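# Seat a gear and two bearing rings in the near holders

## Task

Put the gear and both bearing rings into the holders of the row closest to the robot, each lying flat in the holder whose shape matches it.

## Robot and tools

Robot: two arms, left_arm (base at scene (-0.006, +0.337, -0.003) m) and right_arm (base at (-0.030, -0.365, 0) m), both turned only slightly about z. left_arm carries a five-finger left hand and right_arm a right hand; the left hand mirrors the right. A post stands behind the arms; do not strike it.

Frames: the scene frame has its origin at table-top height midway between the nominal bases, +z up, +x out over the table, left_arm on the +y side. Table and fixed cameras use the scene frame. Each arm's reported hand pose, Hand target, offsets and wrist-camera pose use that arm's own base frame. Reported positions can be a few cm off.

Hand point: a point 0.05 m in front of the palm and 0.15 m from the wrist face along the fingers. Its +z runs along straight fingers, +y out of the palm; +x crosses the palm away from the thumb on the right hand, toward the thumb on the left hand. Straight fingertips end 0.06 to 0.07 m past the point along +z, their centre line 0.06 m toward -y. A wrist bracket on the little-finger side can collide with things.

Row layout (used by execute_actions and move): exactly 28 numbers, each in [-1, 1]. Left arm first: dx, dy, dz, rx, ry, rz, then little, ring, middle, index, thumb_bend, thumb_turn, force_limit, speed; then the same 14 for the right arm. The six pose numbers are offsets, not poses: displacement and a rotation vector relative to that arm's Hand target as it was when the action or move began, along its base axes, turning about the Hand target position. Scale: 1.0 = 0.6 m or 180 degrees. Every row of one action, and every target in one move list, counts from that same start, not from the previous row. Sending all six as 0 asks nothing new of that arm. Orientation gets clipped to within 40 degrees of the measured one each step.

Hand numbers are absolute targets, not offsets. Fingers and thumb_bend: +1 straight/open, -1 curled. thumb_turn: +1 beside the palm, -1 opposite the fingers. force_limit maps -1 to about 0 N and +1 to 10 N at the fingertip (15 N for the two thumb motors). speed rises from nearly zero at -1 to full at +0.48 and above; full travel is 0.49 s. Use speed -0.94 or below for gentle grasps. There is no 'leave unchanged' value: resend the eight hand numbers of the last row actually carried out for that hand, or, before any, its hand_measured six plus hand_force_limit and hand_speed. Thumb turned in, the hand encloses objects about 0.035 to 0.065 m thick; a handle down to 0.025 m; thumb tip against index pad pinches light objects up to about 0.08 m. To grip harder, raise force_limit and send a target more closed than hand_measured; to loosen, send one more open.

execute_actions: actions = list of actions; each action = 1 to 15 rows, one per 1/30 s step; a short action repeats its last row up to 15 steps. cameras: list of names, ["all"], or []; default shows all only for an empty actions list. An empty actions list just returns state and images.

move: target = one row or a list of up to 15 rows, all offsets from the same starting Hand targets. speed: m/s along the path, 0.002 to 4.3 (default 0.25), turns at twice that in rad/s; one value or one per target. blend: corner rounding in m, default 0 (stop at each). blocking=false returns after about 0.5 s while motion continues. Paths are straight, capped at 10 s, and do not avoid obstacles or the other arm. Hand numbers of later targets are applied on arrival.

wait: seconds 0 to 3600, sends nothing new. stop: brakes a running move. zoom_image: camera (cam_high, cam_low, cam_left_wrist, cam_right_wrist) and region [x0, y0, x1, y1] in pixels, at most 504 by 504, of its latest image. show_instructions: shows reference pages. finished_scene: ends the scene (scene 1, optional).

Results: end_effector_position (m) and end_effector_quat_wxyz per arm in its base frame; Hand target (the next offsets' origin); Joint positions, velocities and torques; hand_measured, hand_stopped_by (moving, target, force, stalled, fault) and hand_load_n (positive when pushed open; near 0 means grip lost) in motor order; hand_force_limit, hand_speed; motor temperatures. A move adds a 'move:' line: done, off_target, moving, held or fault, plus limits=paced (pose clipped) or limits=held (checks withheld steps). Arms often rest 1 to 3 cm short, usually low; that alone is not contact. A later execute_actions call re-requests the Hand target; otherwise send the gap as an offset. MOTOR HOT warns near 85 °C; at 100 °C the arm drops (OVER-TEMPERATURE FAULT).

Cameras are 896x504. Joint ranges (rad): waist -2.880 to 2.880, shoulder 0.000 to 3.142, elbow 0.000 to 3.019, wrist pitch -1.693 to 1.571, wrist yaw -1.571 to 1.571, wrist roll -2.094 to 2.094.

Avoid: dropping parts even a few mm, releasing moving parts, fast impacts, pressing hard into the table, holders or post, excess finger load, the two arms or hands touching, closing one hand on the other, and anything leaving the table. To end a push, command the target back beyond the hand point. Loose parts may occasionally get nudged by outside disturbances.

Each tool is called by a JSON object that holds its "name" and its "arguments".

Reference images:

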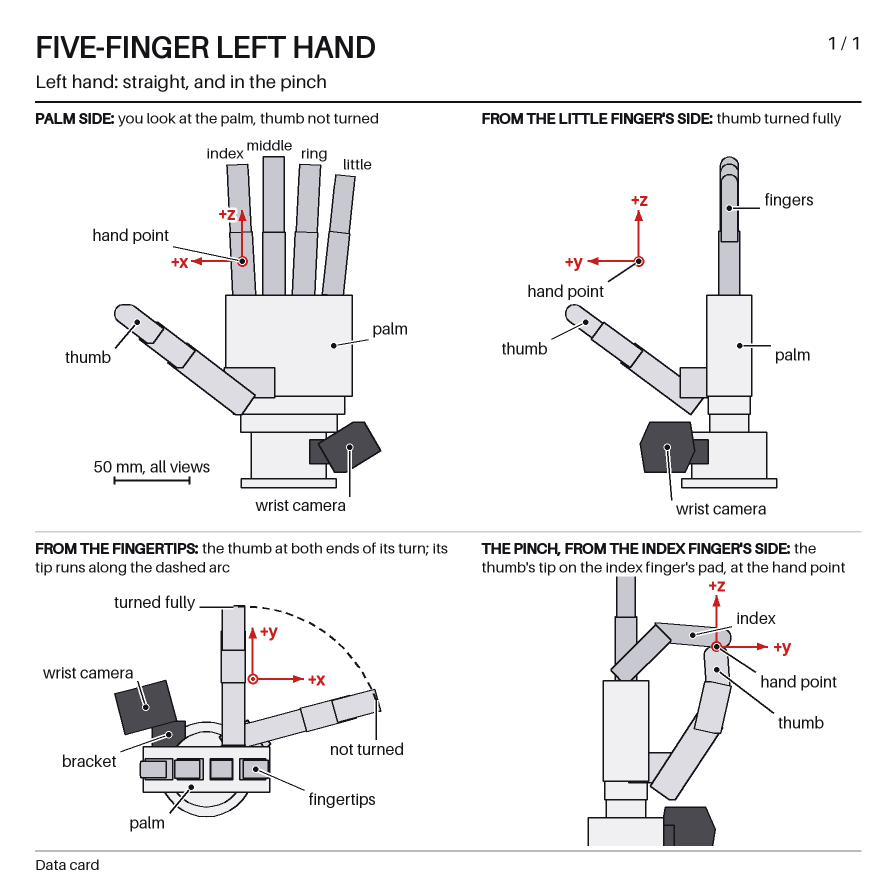

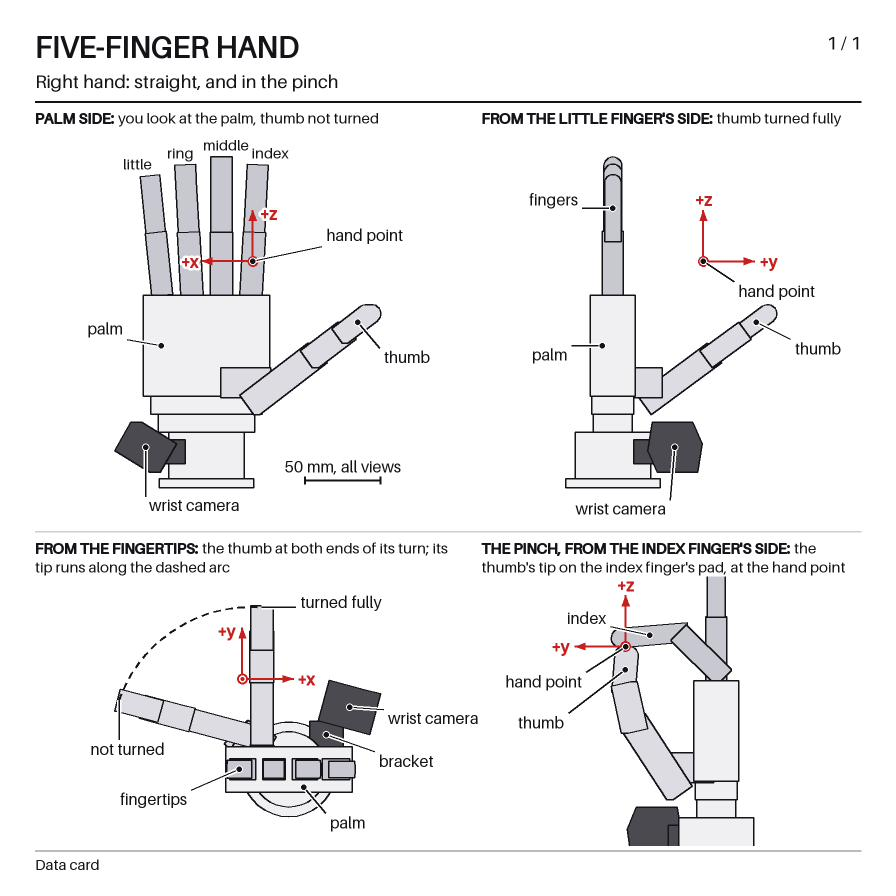

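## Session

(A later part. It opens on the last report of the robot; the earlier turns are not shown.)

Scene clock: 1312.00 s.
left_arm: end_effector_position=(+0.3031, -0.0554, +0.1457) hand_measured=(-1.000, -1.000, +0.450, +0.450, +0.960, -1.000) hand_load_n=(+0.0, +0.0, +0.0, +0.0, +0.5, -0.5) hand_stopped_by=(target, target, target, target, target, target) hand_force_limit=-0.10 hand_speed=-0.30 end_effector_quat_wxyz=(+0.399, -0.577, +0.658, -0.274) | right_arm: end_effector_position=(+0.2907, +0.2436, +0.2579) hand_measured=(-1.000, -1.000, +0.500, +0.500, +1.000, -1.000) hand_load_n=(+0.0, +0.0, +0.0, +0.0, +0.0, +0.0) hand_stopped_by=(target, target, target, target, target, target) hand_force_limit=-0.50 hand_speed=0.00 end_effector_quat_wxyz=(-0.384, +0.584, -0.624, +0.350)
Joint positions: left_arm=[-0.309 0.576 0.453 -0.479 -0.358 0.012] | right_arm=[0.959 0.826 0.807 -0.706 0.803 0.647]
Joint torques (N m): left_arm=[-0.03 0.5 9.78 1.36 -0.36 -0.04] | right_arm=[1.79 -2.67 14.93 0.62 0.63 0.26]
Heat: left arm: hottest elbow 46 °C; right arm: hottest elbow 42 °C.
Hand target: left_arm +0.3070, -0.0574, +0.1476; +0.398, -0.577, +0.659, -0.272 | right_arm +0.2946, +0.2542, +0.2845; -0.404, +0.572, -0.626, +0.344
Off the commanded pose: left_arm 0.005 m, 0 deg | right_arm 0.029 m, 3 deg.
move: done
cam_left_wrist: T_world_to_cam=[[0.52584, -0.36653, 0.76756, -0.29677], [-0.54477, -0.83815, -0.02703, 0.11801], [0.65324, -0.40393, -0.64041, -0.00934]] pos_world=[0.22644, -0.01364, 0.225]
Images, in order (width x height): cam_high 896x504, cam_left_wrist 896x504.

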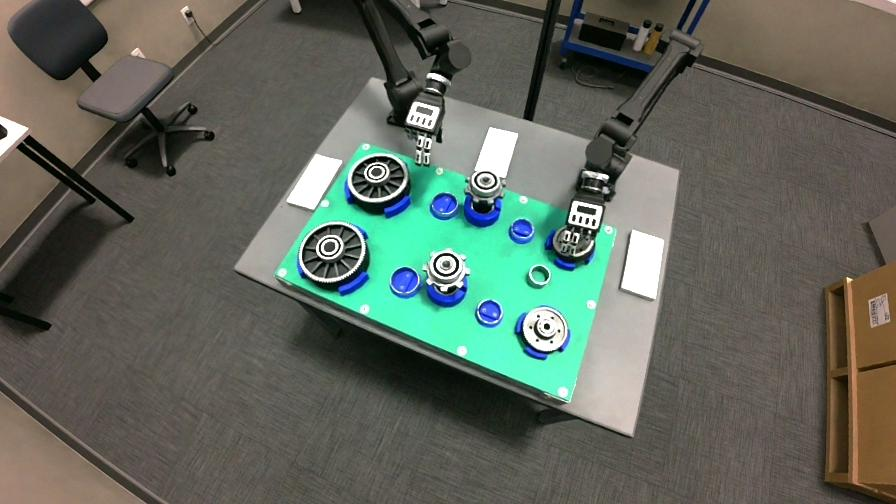

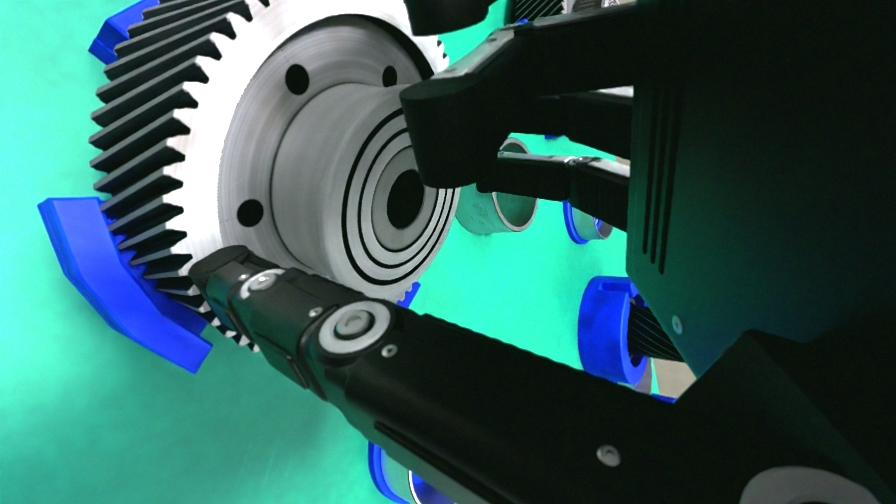

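{"name": "move", "arguments": {"target": [[0.0,-0.005,-0.001,0,0,0,-1,-1,0.45,0.45,0.9,-1,-0.1,-0.5,0,0,0,0,0,0,-1,-1,0.5,0.5,1.0,-1,-0.5,0],[0.0,-0.005,-0.001,0,0,0,-1,-1,0.1,0.1,0.6,-1,-0.5,-0.94,0,0,0,0,0,0,-1,-1,0.5,0.5,1.0,-1,-0.5,0],[0.0,-0.005,-0.001,0,0,0,-1,-1,-0.1,-0.1,0.5,-1,0.1,-0.94,0,0,0,0,0,0,-1,-1,0.5,0.5,1.0,-1,-0.5,0],[0.0,-0.005,-0.001,0,0,0,-1,-1,-0.4,-0.4,0.2,-1,1.0,-0.9,0,0,0,0,0,0,-1,-1,0.5,0.5,1.0,-1,-0.5,0]], "speed": 0.03, "cameras": ["cam_left_wrist","cam_high"]}}

{"name": "zoom_image", "arguments": {"camera": "cam_high", "region": [540, 205, 610, 275]}}

Scene clock: 1318.97 s.
left_arm: end_effector_position=(+0.3055, -0.0588, +0.1425) hand_measured=(-1.000, -1.000, +0.182, +0.142, +0.698, -1.000) hand_load_n=(+0.0, +0.0, +7.5, +12.0, +14.5, +0.0) hand_stopped_by=(target, target, force, force, force, target) hand_force_limit=1.00 hand_speed=-0.90 end_effector_quat_wxyz=(+0.399, -0.577, +0.659, -0.272) | right_arm: end_effector_position=(+0.2907, +0.2436, +0.2579) hand_measured=(-1.000, -1.000, +0.500, +0.500, +1.000, -1.000) hand_load_n=(+0.0, +0.0, +0.5, +0.5, +0.0, +0.0) hand_stopped_by=(target, target, target, target, target, target) hand_force_limit=-0.50 hand_speed=0.00 end_effector_quat_wxyz=(-0.384, +0.584, -0.624, +0.350)
Joint positions: left_arm=[-0.325 0.598 0.453 -0.466 -0.374 0.004] | right_arm=[0.959 0.826 0.807 -0.706 0.803 0.647]
Joint torques (N m): left_arm=[0.56 -0.5 9.7 0.98 -0.25 -0.06] | right_arm=[1.67 -2.9 14.83 0.65 0.64 0.32]
Heat: left arm: hottest elbow 46 °C; right arm: hottest elbow 42 °C.
Hand target: left_arm +0.3070, -0.0605, +0.1470; +0.398, -0.577, +0.659, -0.272 | right_arm +0.2946, +0.2542, +0.2845; -0.404, +0.572, -0.626, +0.344
Off the commanded pose: left_arm 0.005 m, 0 deg | right_arm 0.029 m, 3 deg.
move: done
cam_left_wrist: T_world_to_cam=[[0.52961, -0.36861, 0.76396, -0.29759], [-0.54391, -0.83869, -0.0276, 0.11619], [0.6509, -0.40091, -0.64467, -0.01298]] pos_world=[0.22925, -0.01745, 0.22219]
Images, in order (width x height): cam_high 896x504, cam_left_wrist 896x504.

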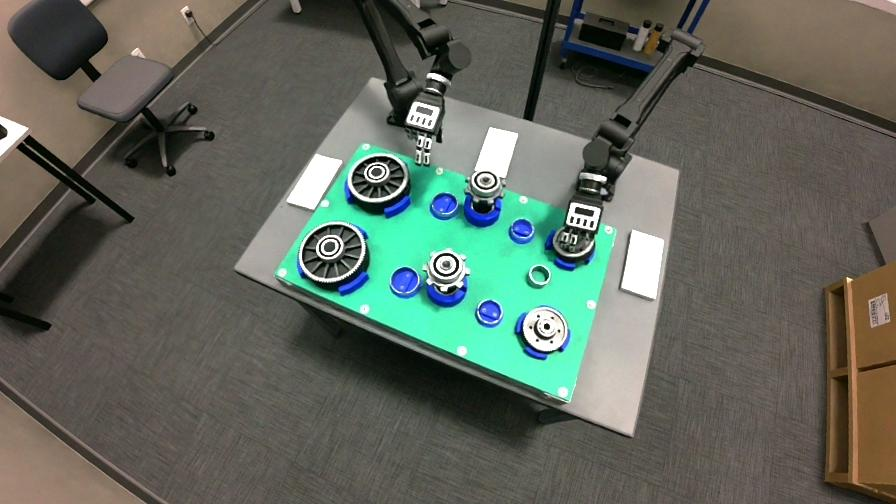

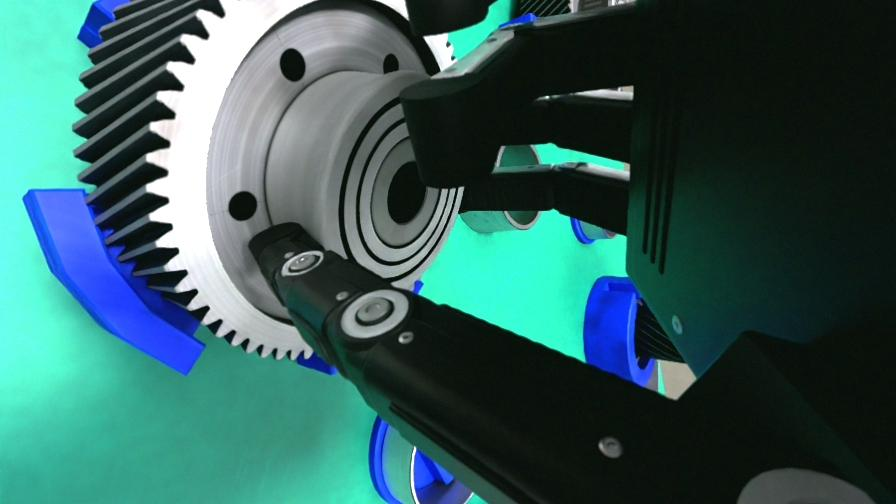

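Scaled by 7.200.

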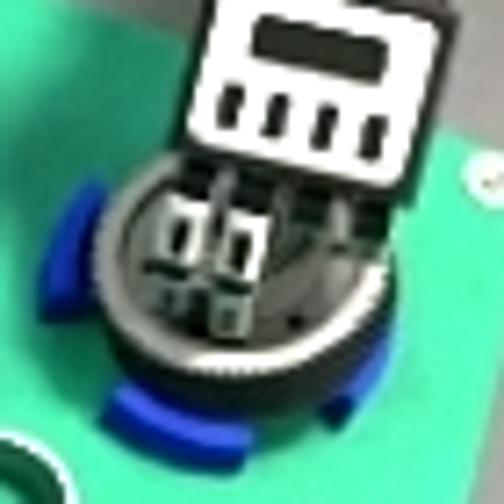

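{"name": "move", "arguments": {"target": [[0.003,-0.01,0.035,-0.0024,-0.014,0,-1,-1,-0.4,-0.4,0.2,-1,1.0,-0.9,0,0,0,0,0,0,-1,-1,0.5,0.5,1.0,-1,-0.5,0]], "speed": 0.03, "cameras": ["cam_low","cam_high"]}}

{"name": "zoom_image", "arguments": {"camera": "cam_low", "region": [590, 190, 660, 245]}}

Scene clock: 1321.73 s.
left_arm: end_effector_position=(+0.3054, -0.0602, +0.1434) hand_measured=(-1.000, -1.000, +0.182, +0.142, +0.698, -1.000) hand_load_n=(+0.0, +0.0, +10.5, +13.0, +13.5, +0.0) hand_stopped_by=(target, target, force, force, force, target) hand_force_limit=1.00 hand_speed=-0.90 end_effector_quat_wxyz=(+0.404, -0.579, +0.655, -0.270) | right_arm: end_effector_position=(+0.2907, +0.2436, +0.2579) hand_measured=(-1.000, -1.000, +0.500, +0.500, +1.000, -1.000) hand_load_n=(+0.5, +0.0, +0.0, +0.0, +0.0, +0.0) hand_stopped_by=(target, target, target, target, target, target) hand_force_limit=-0.50 hand_speed=0.00 end_effector_quat_wxyz=(-0.384, +0.584, -0.624, +0.350)
Joint positions: left_arm=[-0.345 0.598 0.453 -0.466 -0.402 -0.01] | right_arm=[0.959 0.826 0.807 -0.706 0.803 0.647]
Joint torques (N m): left_arm=[-0.38 -3.72 11.75 0.75 -0.37 -0.03] | right_arm=[1.49 -3.02 14.93 0.64 0.63 0.29]
Heat: left arm: hottest elbow 46 °C; right arm: hottest elbow 42 °C.
Hand target: left_arm +0.3088, -0.0665, +0.1680; +0.410, -0.573, +0.649, -0.287 | right_arm +0.2946, +0.2542, +0.2845; -0.404, +0.572, -0.626, +0.344
Off the commanded pose: left_arm 0.026 m, 2 deg | right_arm 0.029 m, 3 deg.
move: off_target (left_arm)
Images, in order (width x height): cam_high 896x504, cam_low 896x504.

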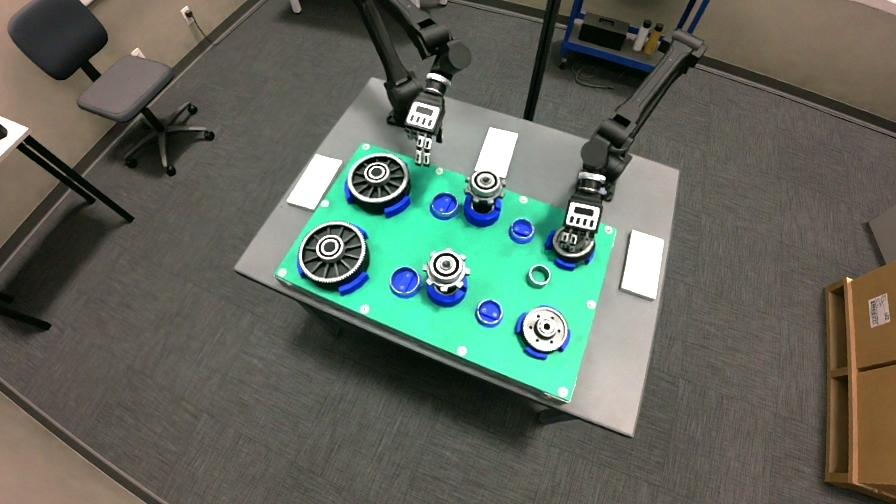

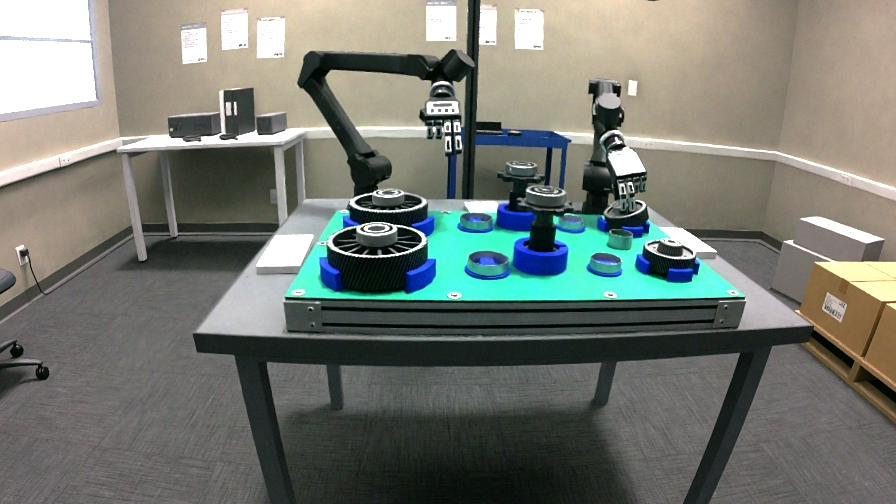

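Scaled by 7.200.

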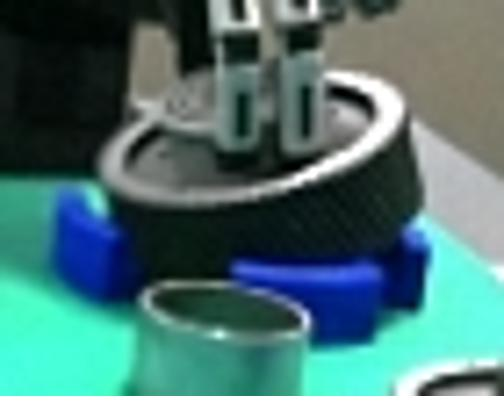

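{"name": "move", "arguments": {"target": [[0.0,-0.005,0.02,-0.0014,-0.008,0,-1,-1,-0.4,-0.4,0.2,-1,1.0,-0.9,0,0,0,0,0,0,-1,-1,0.5,0.5,1.0,-1,-0.5,0]], "speed": 0.03, "cameras": ["cam_low","cam_high"]}}

{"name": "zoom_image", "arguments": {"camera": "cam_low", "region": [590, 190, 660, 245]}}

Scene clock: 1323.77 s.
left_arm: end_effector_position=(+0.3049, -0.0611, +0.1443) hand_measured=(-1.000, -1.000, +0.182, +0.142, +0.698, -1.000) hand_load_n=(+0.0, +0.0, +11.0, +13.0, +12.5, +0.0) hand_stopped_by=(target, target, force, force, force, target) hand_force_limit=1.00 hand_speed=-0.90 end_effector_quat_wxyz=(+0.408, -0.577, +0.655, -0.269) | right_arm: end_effector_position=(+0.2907, +0.2436, +0.2579) hand_measured=(-1.000, -1.000, +0.500, +0.500, +1.000, -1.000) hand_load_n=(+0.0, +0.0, +0.0, +0.0, -0.5, +0.0) hand_stopped_by=(target, target, target, target, target, target) hand_force_limit=-0.50 hand_speed=0.00 end_effector_quat_wxyz=(-0.384, +0.584, -0.624, +0.350)
Joint positions: left_arm=[-0.359 0.596 0.453 -0.466 -0.42 -0.012] | right_arm=[0.959 0.826 0.807 -0.706 0.803 0.647]
Joint torques (N m): left_arm=[-0.5 -4.25 12.48 0.55 -0.28 -0.11] | right_arm=[1.85 -2.61 14.89 0.68 0.6 0.31]
Heat: left arm: hottest elbow 47 °C; right arm: hottest elbow 42 °C.
Hand target: left_arm +0.3088, -0.0695, +0.1800; +0.417, -0.570, +0.644, -0.296 | right_arm +0.2946, +0.2542, +0.2845; -0.404, +0.572, -0.626, +0.344
Off the commanded pose: left_arm 0.037 m, 4 deg | right_arm 0.029 m, 3 deg.
move: off_target (left_arm)
Images, in order (width x height): cam_high 896x504, cam_low 896x504.

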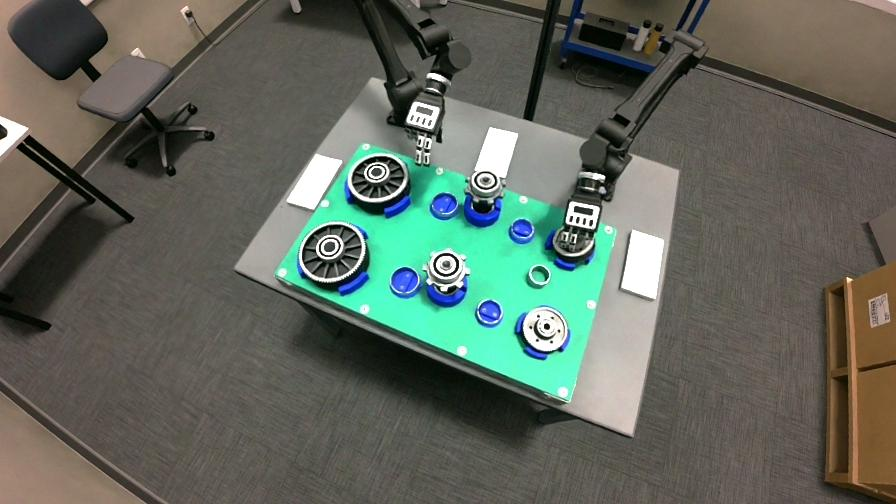

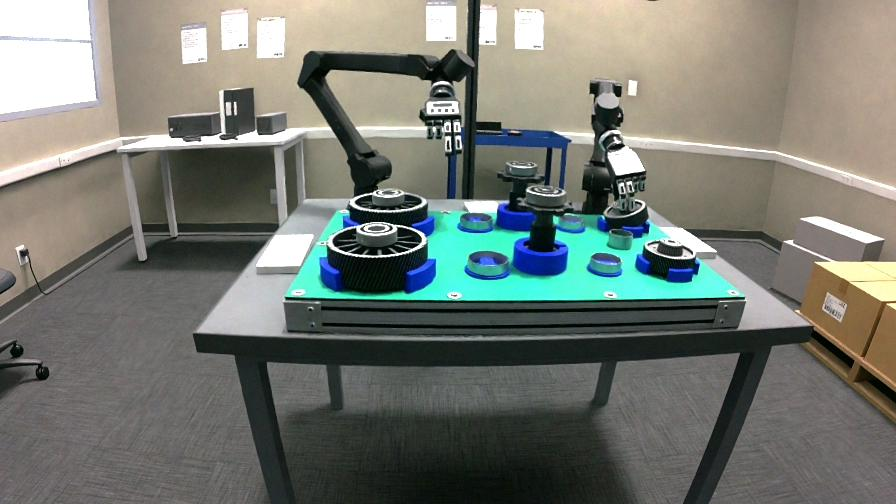

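Scaled by 7.200.

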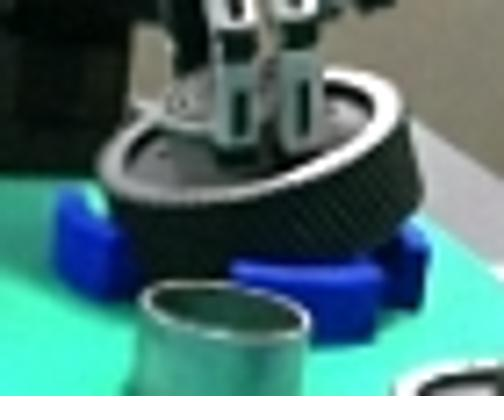

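{"name": "move", "arguments": {"target": [[0.0,-0.012,0.02,-0.0014,-0.008,0,-1,-1,-0.4,-0.4,0.2,-1,1.0,-0.9,0,0,0,0,0,0,-1,-1,0.5,0.5,1.0,-1,-0.5,0]], "speed": 0.03, "cameras": ["cam_low","cam_high"]}}

{"name": "zoom_image", "arguments": {"camera": "cam_low", "region": [590, 190, 660, 245]}}

Scene clock: 1325.70 s.
left_arm: end_effector_position=(+0.3031, -0.0636, +0.1463) hand_measured=(-1.000, -1.000, +0.184, +0.142, +0.698, -1.000) hand_load_n=(+0.0, +0.0, +13.5, +13.0, +13.0, +0.5) hand_stopped_by=(target, target, force, force, force, target) hand_force_limit=1.00 hand_speed=-0.90 end_effector_quat_wxyz=(+0.415, -0.574, +0.653, -0.266) | right_arm: end_effector_position=(+0.2907, +0.2436, +0.2579) hand_measured=(-1.000, -1.000, +0.500, +0.500, +1.000, -1.000) hand_load_n=(+0.0, +0.0, +0.0, +0.0, +0.0, +0.0) hand_stopped_by=(target, target, target, target, target, target) hand_force_limit=-0.50 hand_speed=0.00 end_effector_quat_wxyz=(-0.384, +0.584, -0.624, +0.350)
Joint positions: left_arm=[-0.392 0.59 0.453 -0.472 -0.459 -0.02] | right_arm=[0.959 0.826 0.807 -0.706 0.803 0.647]
Joint torques (N m): left_arm=[-0.97 -4.31 13.67 0.47 -0.12 -0.19] | right_arm=[1.73 -2.96 14.83 0.68 0.61 0.27]
Heat: left arm: hottest elbow 47 °C; right arm: hottest elbow 42 °C.
Hand target: left_arm +0.3088, -0.0767, +0.1920; +0.424, -0.567, +0.638, -0.304 | right_arm +0.2946, +0.2542, +0.2845; -0.404, +0.572, -0.626, +0.344
Off the commanded pose: left_arm 0.048 m, 5 deg | right_arm 0.029 m, 3 deg.
move: off_target (left_arm)
Images, in order (width x height): cam_high 896x504, cam_low 896x504.

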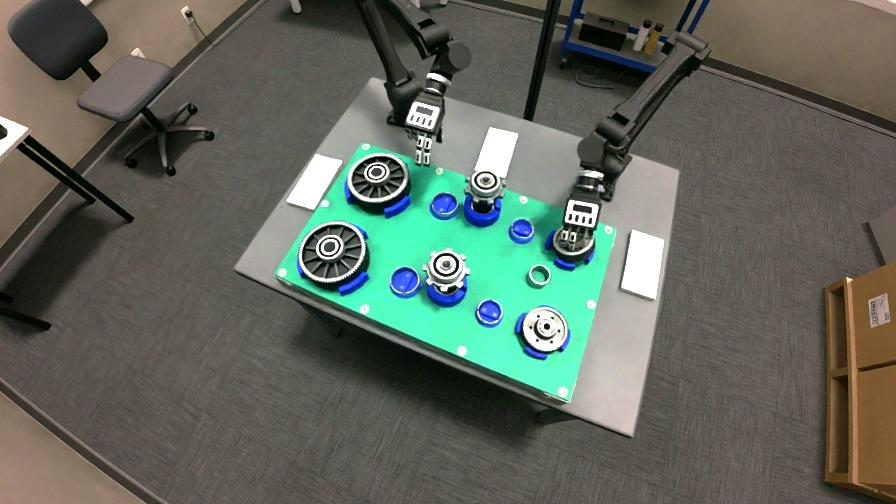

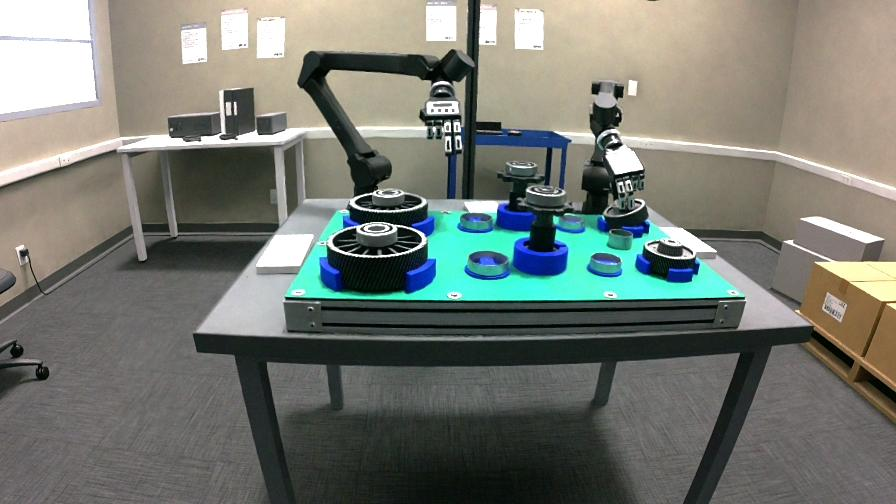

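Scaled by 7.200.

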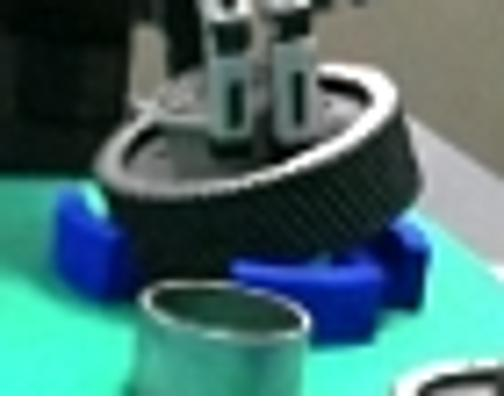

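{"name": "move", "arguments": {"target": [[0.0,-0.006,0.02,-0.0014,-0.008,0,-1,-1,-0.4,-0.4,0.2,-1,1.0,-0.9,0,0,0,0,0,0,-1,-1,0.5,0.5,1.0,-1,-0.5,0]], "speed": 0.03, "cameras": ["cam_low","cam_left_wrist"]}}

{"name": "zoom_image", "arguments": {"camera": "cam_low", "region": [590, 190, 660, 245]}}

Scene clock: 1328.47 s.
left_arm: end_effector_position=(+0.3011, -0.0652, +0.1489) hand_measured=(-1.000, -1.000, +0.184, +0.142, +0.698, -1.000) hand_load_n=(+0.0, +0.0, +17.0, +13.5, +16.0, +1.5) hand_stopped_by=(target, target, force, force, force, target) hand_force_limit=1.00 hand_speed=-0.90 end_effector_quat_wxyz=(+0.420, -0.572, +0.652, -0.267) | right_arm: end_effector_position=(+0.2907, +0.2436, +0.2579) hand_measured=(-1.000, -1.000, +0.500, +0.500, +1.000, -1.000) hand_load_n=(+0.0, +0.0, +0.0, +0.0, +0.0, +0.0) hand_stopped_by=(target, target, target, target, target, target) hand_force_limit=-0.50 hand_speed=0.00 end_effector_quat_wxyz=(-0.384, +0.584, -0.624, +0.350)
Joint positions: left_arm=[-0.411 0.579 0.453 -0.479 -0.48 -0.026] | right_arm=[0.959 0.826 0.807 -0.706 0.803 0.647]
Joint torques (N m): left_arm=[-0.85 -5.77 14.6 0.28 -0.12 -0.18] | right_arm=[2.49 -3.02 14.86 0.77 0.62 0.32]
Heat: left arm: hottest elbow 48 °C; right arm: hottest elbow 42 °C.
Hand target: left_arm +0.3087, -0.0803, +0.2041; +0.431, -0.564, +0.631, -0.313 | right_arm +0.2946, +0.2542, +0.2845; -0.404, +0.572, -0.626, +0.344
Off the commanded pose: left_arm 0.058 m, 6 deg | right_arm 0.029 m, 3 deg.
move: off_target (left_arm)
cam_left_wrist: T_world_to_cam=[[0.51249, -0.38236, 0.76887, -0.29898], [-0.52785, -0.84652, -0.06914, 0.10945], [0.6773, -0.37042, -0.63566, -0.01577]] pos_world=[0.22168, -0.02751, 0.22742]

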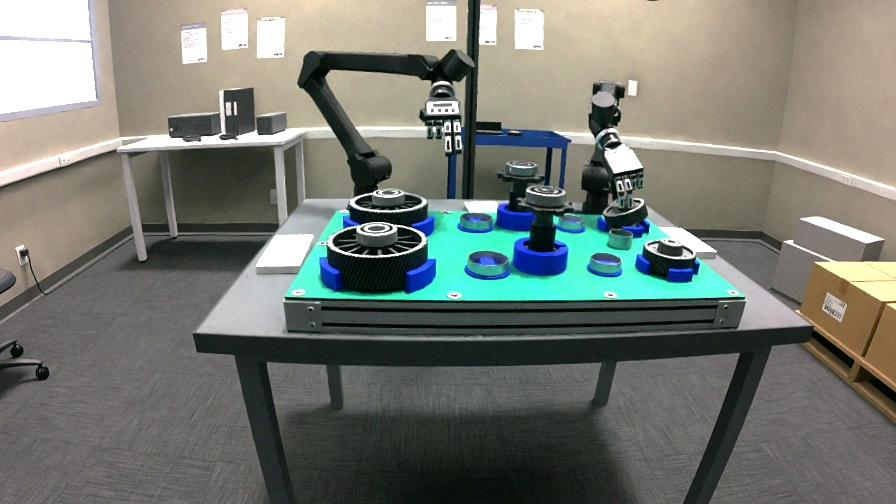

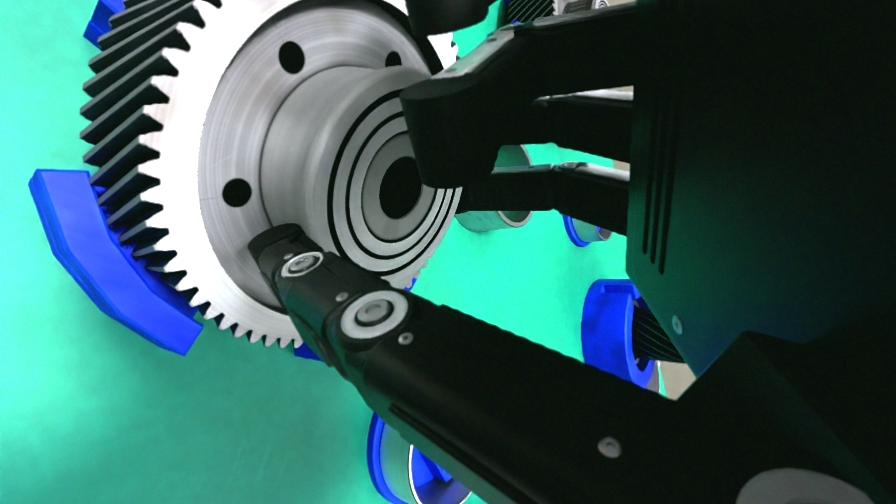

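Scaled by 7.200.

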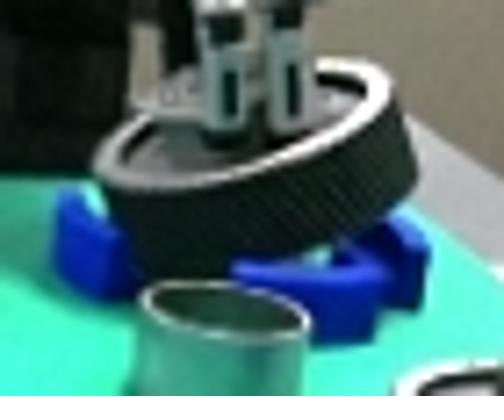

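{"name": "move", "arguments": {"target": [[0.0,-0.004,-0.03,0.0022,0.012,0,-1,-1,-0.4,-0.4,0.2,-1,1.0,-0.9,0,0,0,0,0,0,-1,-1,0.5,0.5,1.0,-1,-0.5,0]], "speed": 0.03, "cameras": ["cam_low","cam_high"]}}

{"name": "zoom_image", "arguments": {"camera": "cam_low", "region": [590, 190, 660, 245]}}

{"name": "zoom_image", "arguments": {"camera": "cam_high", "region": [540, 205, 610, 275]}}

Scene clock: 1331.67 s.
left_arm: end_effector_position=(+0.3011, -0.0657, +0.1480) hand_measured=(-1.000, -1.000, +0.184, +0.142, +0.698, -1.000) hand_load_n=(+0.0, +0.0, +16.5, +12.0, +16.0, +0.0) hand_stopped_by=(target, target, force, force, force, target) hand_force_limit=1.00 hand_speed=-0.90 end_effector_quat_wxyz=(+0.420, -0.574, +0.651, -0.266) | right_arm: end_effector_position=(+0.2907, +0.2436, +0.2579) hand_measured=(-1.000, -1.000, +0.500, +0.500, +1.000, -1.000) hand_load_n=(+0.0, +0.0, +0.0, +0.0, +0.0, +0.0) hand_stopped_by=(target, target, target, target, target, target) hand_force_limit=-0.50 hand_speed=0.00 end_effector_quat_wxyz=(-0.384, +0.584, -0.624, +0.350)
Joint positions: left_arm=[-0.417 0.584 0.453 -0.479 -0.489 -0.032] | right_arm=[0.959 0.826 0.807 -0.706 0.803 0.647]
Joint torques (N m): left_arm=[-1.03 -1.49 13.6 0.46 0.11 -0.23] | right_arm=[2.2 -2.9 14.83 0.64 0.62 0.28]
Heat: left arm: hottest elbow 49 °C; right arm: hottest elbow 42 °C.
Hand target: left_arm +0.3088, -0.0826, +0.1860; +0.421, -0.568, +0.641, -0.300 | right_arm +0.2946, +0.2542, +0.2845; -0.404, +0.572, -0.626, +0.344
Off the commanded pose: left_arm 0.042 m, 4 deg | right_arm 0.029 m, 3 deg.
move: off_target (left_arm)
Images, in order (width x height): cam_high 896x504, cam_low 896x504.

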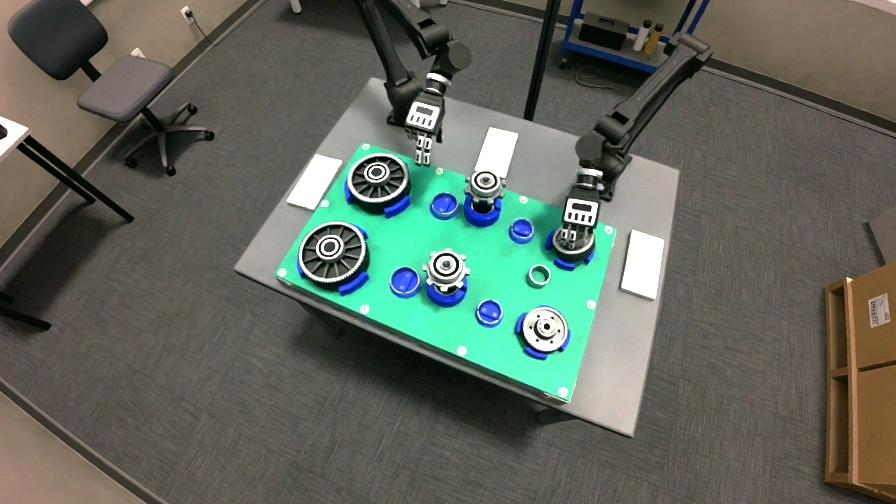

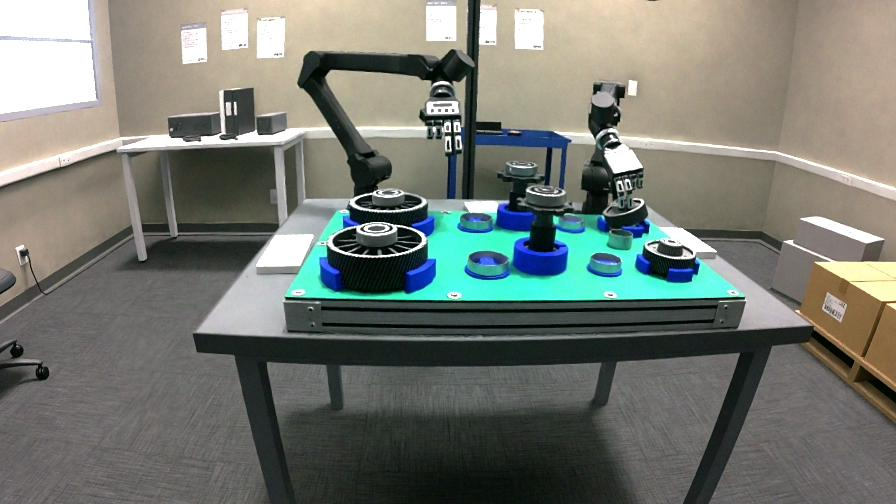

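Scaled by 7.200.

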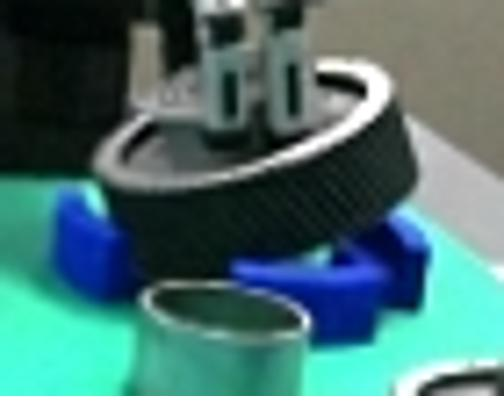

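Scaled by 7.200.

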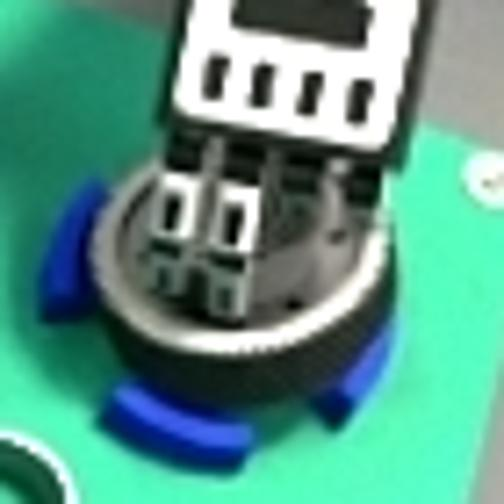

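{"name": "move", "arguments": {"target": [[0.0,-0.004,-0.03,0.0,0.01,0,-1,-1,-0.4,-0.4,0.2,-1,1.0,-0.9,0,0,0,0,0,0,-1,-1,0.5,0.5,1.0,-1,-0.5,0]], "speed": 0.03, "cameras": ["cam_low","cam_high"]}}

{"name": "zoom_image", "arguments": {"camera": "cam_low", "region": [590, 190, 660, 245]}}

{"name": "zoom_image", "arguments": {"camera": "cam_high", "region": [540, 205, 610, 275]}}

Scene clock: 1334.30 s.
left_arm: end_effector_position=(+0.3036, -0.0672, +0.1432) hand_measured=(-1.000, -1.000, +0.184, +0.142, +0.698, -1.000) hand_load_n=(+0.0, +0.0, +17.0, +6.0, +10.0, +0.0) hand_stopped_by=(target, target, force, force, force, target) hand_force_limit=1.00 hand_speed=-0.90 end_effector_quat_wxyz=(+0.417, -0.579, +0.650, -0.262) | right_arm: end_effector_position=(+0.2907, +0.2436, +0.2579) hand_measured=(-1.000, -1.000, +0.500, +0.500, +1.000, -1.000) hand_load_n=(+0.0, +0.0, +0.0, +0.0, +0.0, +0.0) hand_stopped_by=(target, target, target, target, target, target) hand_force_limit=-0.50 hand_speed=0.00 end_effector_quat_wxyz=(-0.384, +0.584, -0.624, +0.350)
Joint positions: left_arm=[-0.418 0.608 0.453 -0.468 -0.492 -0.046] | right_arm=[0.959 0.826 0.807 -0.706 0.803 0.647]
Joint torques (N m): left_arm=[-0.79 -0.62 12.12 0.76 0.42 -0.32] | right_arm=[1.85 -3.02 14.79 0.69 0.58 0.3]
Motor temperatures (°C): left_arm=[25 26 50 24 21 23] | right_arm=[24 22 42 24 25 22]
Heat: left arm: hottest elbow 50 °C; right arm: hottest elbow 42 °C.
Hand target: left_arm +0.3088, -0.0850, +0.1680; +0.411, -0.573, +0.647, -0.291 | right_arm +0.2946, +0.2542, +0.2845; -0.404, +0.572, -0.626, +0.344
Off the commanded pose: left_arm 0.031 m, 3 deg | right_arm 0.029 m, 3 deg.
move: off_target (left_arm)
Images, in order (width x height): cam_high 896x504, cam_low 896x504.

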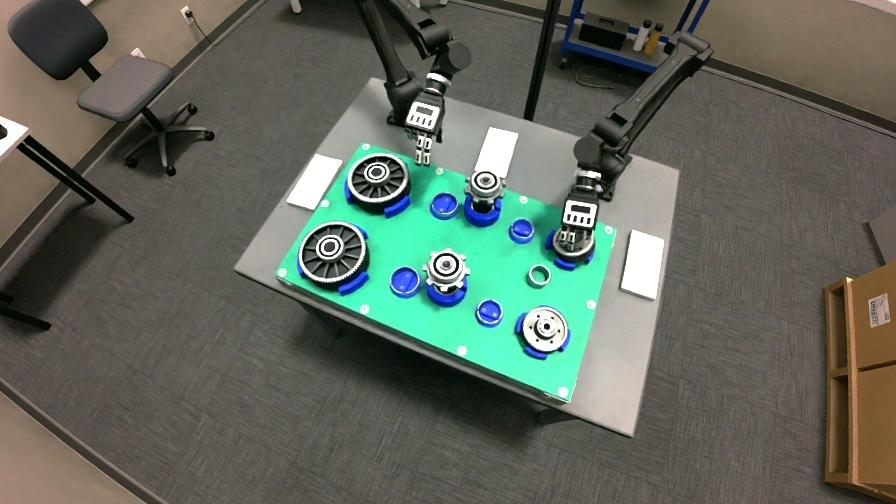

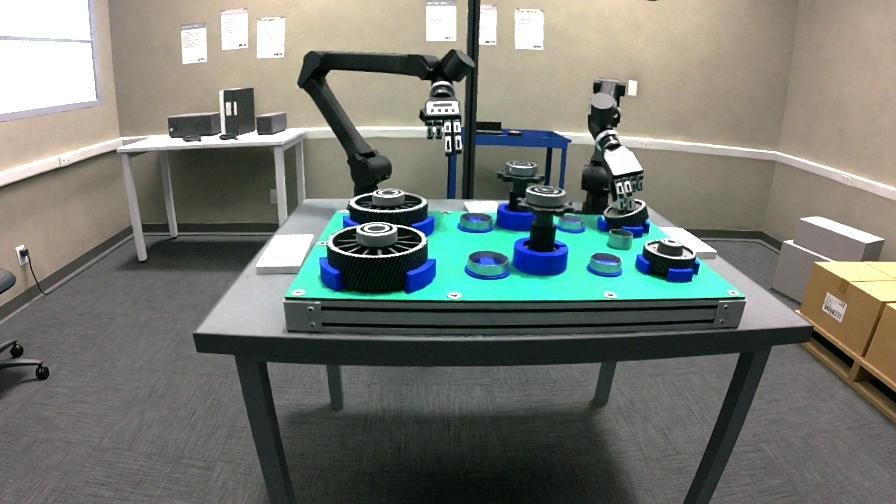

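Scaled by 7.200.

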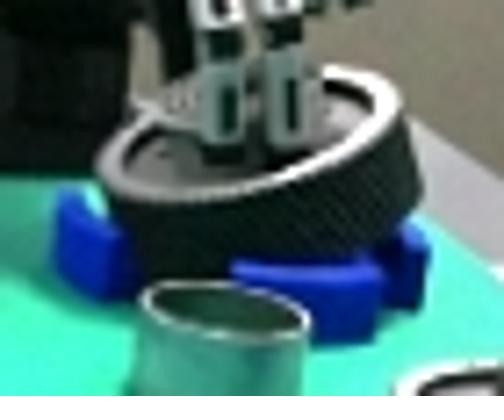

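Scaled by 7.200.

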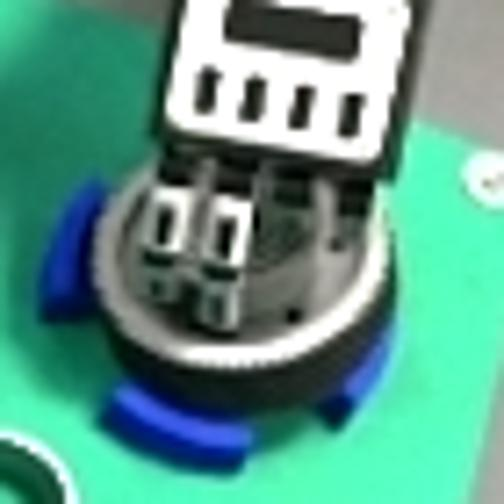

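{"name": "move", "arguments": {"target": [[-0.006,0.034,-0.035,0,0,0,-1,-1,-0.4,-0.4,0.2,-1,1.0,-0.9,0,0,0,0,0,0,-1,-1,0.5,0.5,1.0,-1,-0.5,0]], "speed": 0.03}}

{"name": "move", "arguments": {"target": [[0,0,0,0,0,0,-1,-1,0.45,0.45,0.95,-1,-0.1,-0.3,0,0,0,0,0,0,-1,-1,0.5,0.5,1.0,-1,-0.5,0],[0,0,0.05,-0.003,-0.02,0,-1,-1,0.45,0.45,0.95,-1,-0.1,-0.3,0,0,0,0,0,0,-1,-1,0.5,0.5,1.0,-1,-0.5,0],[-0.05,0.0,0.15,0,-0.02,0,-1,-1,0.45,0.45,0.95,-1,-0.1,-0.3,0,0,0,0,0,0,-1,-1,0.5,0.5,1.0,-1,-0.5,0]], "speed": 0.08, "cameras": ["cam_high","cam_left_wrist"]}}

Scene clock: 1357.67 s.
left_arm: end_effector_position=(+0.3047, -0.0677, +0.1434) hand_measured=(-1.000, -1.000, +0.184, +0.142, +0.698, -1.000) hand_load_n=(+0.0, +0.0, +14.0, +0.0, +8.5, +2.5) hand_stopped_by=(target, target, force, force, force, target) hand_force_limit=1.00 hand_speed=-0.90 end_effector_quat_wxyz=(+0.403, -0.579, +0.648, -0.287) | right_arm: end_effector_position=(+0.2907, +0.2436, +0.2579) hand_measured=(-1.000, -1.000, +0.500, +0.500, +1.000, -1.000) hand_load_n=(+0.0, +0.0, +0.0, +0.0, +0.0, +0.0) hand_stopped_by=(target, target, target, target, target, target) hand_force_limit=-0.50 hand_speed=0.00 end_effector_quat_wxyz=(-0.384, +0.584, -0.624, +0.350)
Joint positions: left_arm=[-0.366 0.582 0.437 -0.443 -0.404 -0.034] | right_arm=[0.959 0.826 0.807 -0.706 0.803 0.647]
Joint torques (N m): left_arm=[1.55 -2.55 8.25 1.85 -0.12 0.13] | right_arm=[2.02 -2.84 14.78 0.76 0.61 0.28]
Heat: left arm: hottest elbow 51 °C; right arm: hottest elbow 42 °C.
Hand target: left_arm +0.3052, -0.0646, +0.1471; +0.411, -0.573, +0.647, -0.291 | right_arm +0.2946, +0.2542, +0.2845; -0.404, +0.572, -0.626, +0.344
Off the commanded pose: left_arm 0.005 m, 1 deg | right_arm 0.029 m, 3 deg.
move: done

Scene clock: 1360.23 s.
left_arm: end_effector_position=(+0.2691, -0.0582, +0.1988) hand_measured=(-1.000, -1.000, +0.450, +0.450, +0.950, -1.000) hand_load_n=(+0.0, +0.0, +0.0, +0.0, +0.0, -0.5) hand_stopped_by=(target, target, target, target, target, target) hand_force_limit=-0.10 hand_speed=-0.30 end_effector_quat_wxyz=(+0.422, -0.565, +0.651, -0.281) | right_arm: end_effector_position=(+0.2907, +0.2436, +0.2579) hand_measured=(-1.000, -1.000, +0.500, +0.500, +1.000, -1.000) hand_load_n=(+0.0, +0.0, +0.0, +0.0, +0.0, +0.0) hand_stopped_by=(target, target, target, target, target, target) hand_force_limit=-0.50 hand_speed=0.00 end_effector_quat_wxyz=(-0.384, +0.584, -0.624, +0.350)
Joint positions: left_arm=[-0.44 0.42 0.538 -0.7 -0.49 -0.031] | right_arm=[0.959 0.826 0.807 -0.706 0.803 0.647]
Joint torques (N m): left_arm=[-0.03 -0.09 13.59 1.02 -0.36 -0.11] | right_arm=[2.08 -2.73 14.84 0.72 0.61 0.27]
Heat: left arm: hottest elbow 51 °C; right arm: hottest elbow 42 °C.
Hand target: left_arm +0.2752, -0.0647, +0.2371; +0.431, -0.563, +0.634, -0.309 | right_arm +0.2946, +0.2542, +0.2845; -0.404, +0.572, -0.626, +0.344
Off the commanded pose: left_arm 0.039 m, 4 deg | right_arm 0.029 m, 3 deg.
move: off_target (left_arm)
cam_left_wrist: T_world_to_cam=[[0.48712, -0.38509, 0.78385, -0.31468], [-0.54216, -0.83699, -0.07428, 0.10734], [0.68468, -0.38879, -0.61649, 0.03327]] pos_world=[0.1887, -0.01841, 0.27515]

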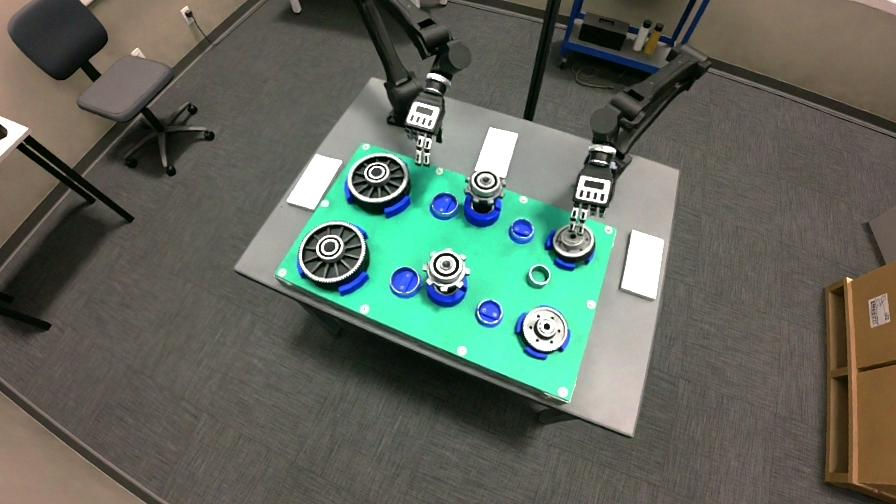

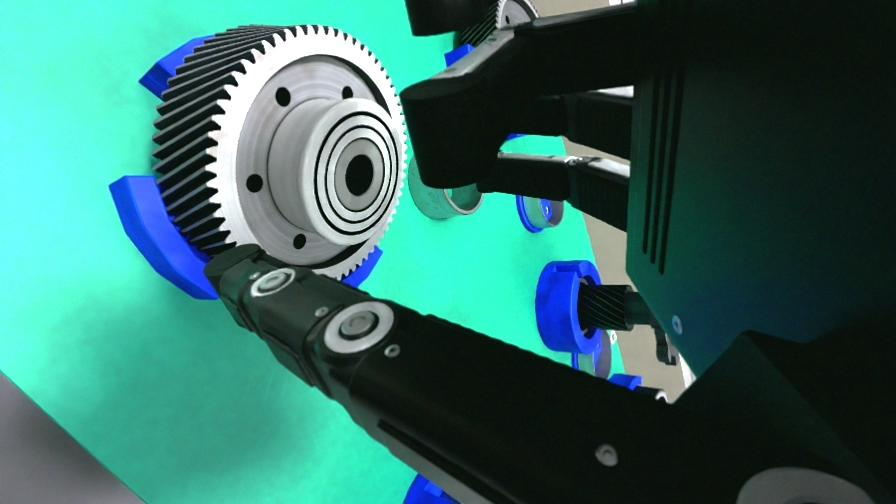

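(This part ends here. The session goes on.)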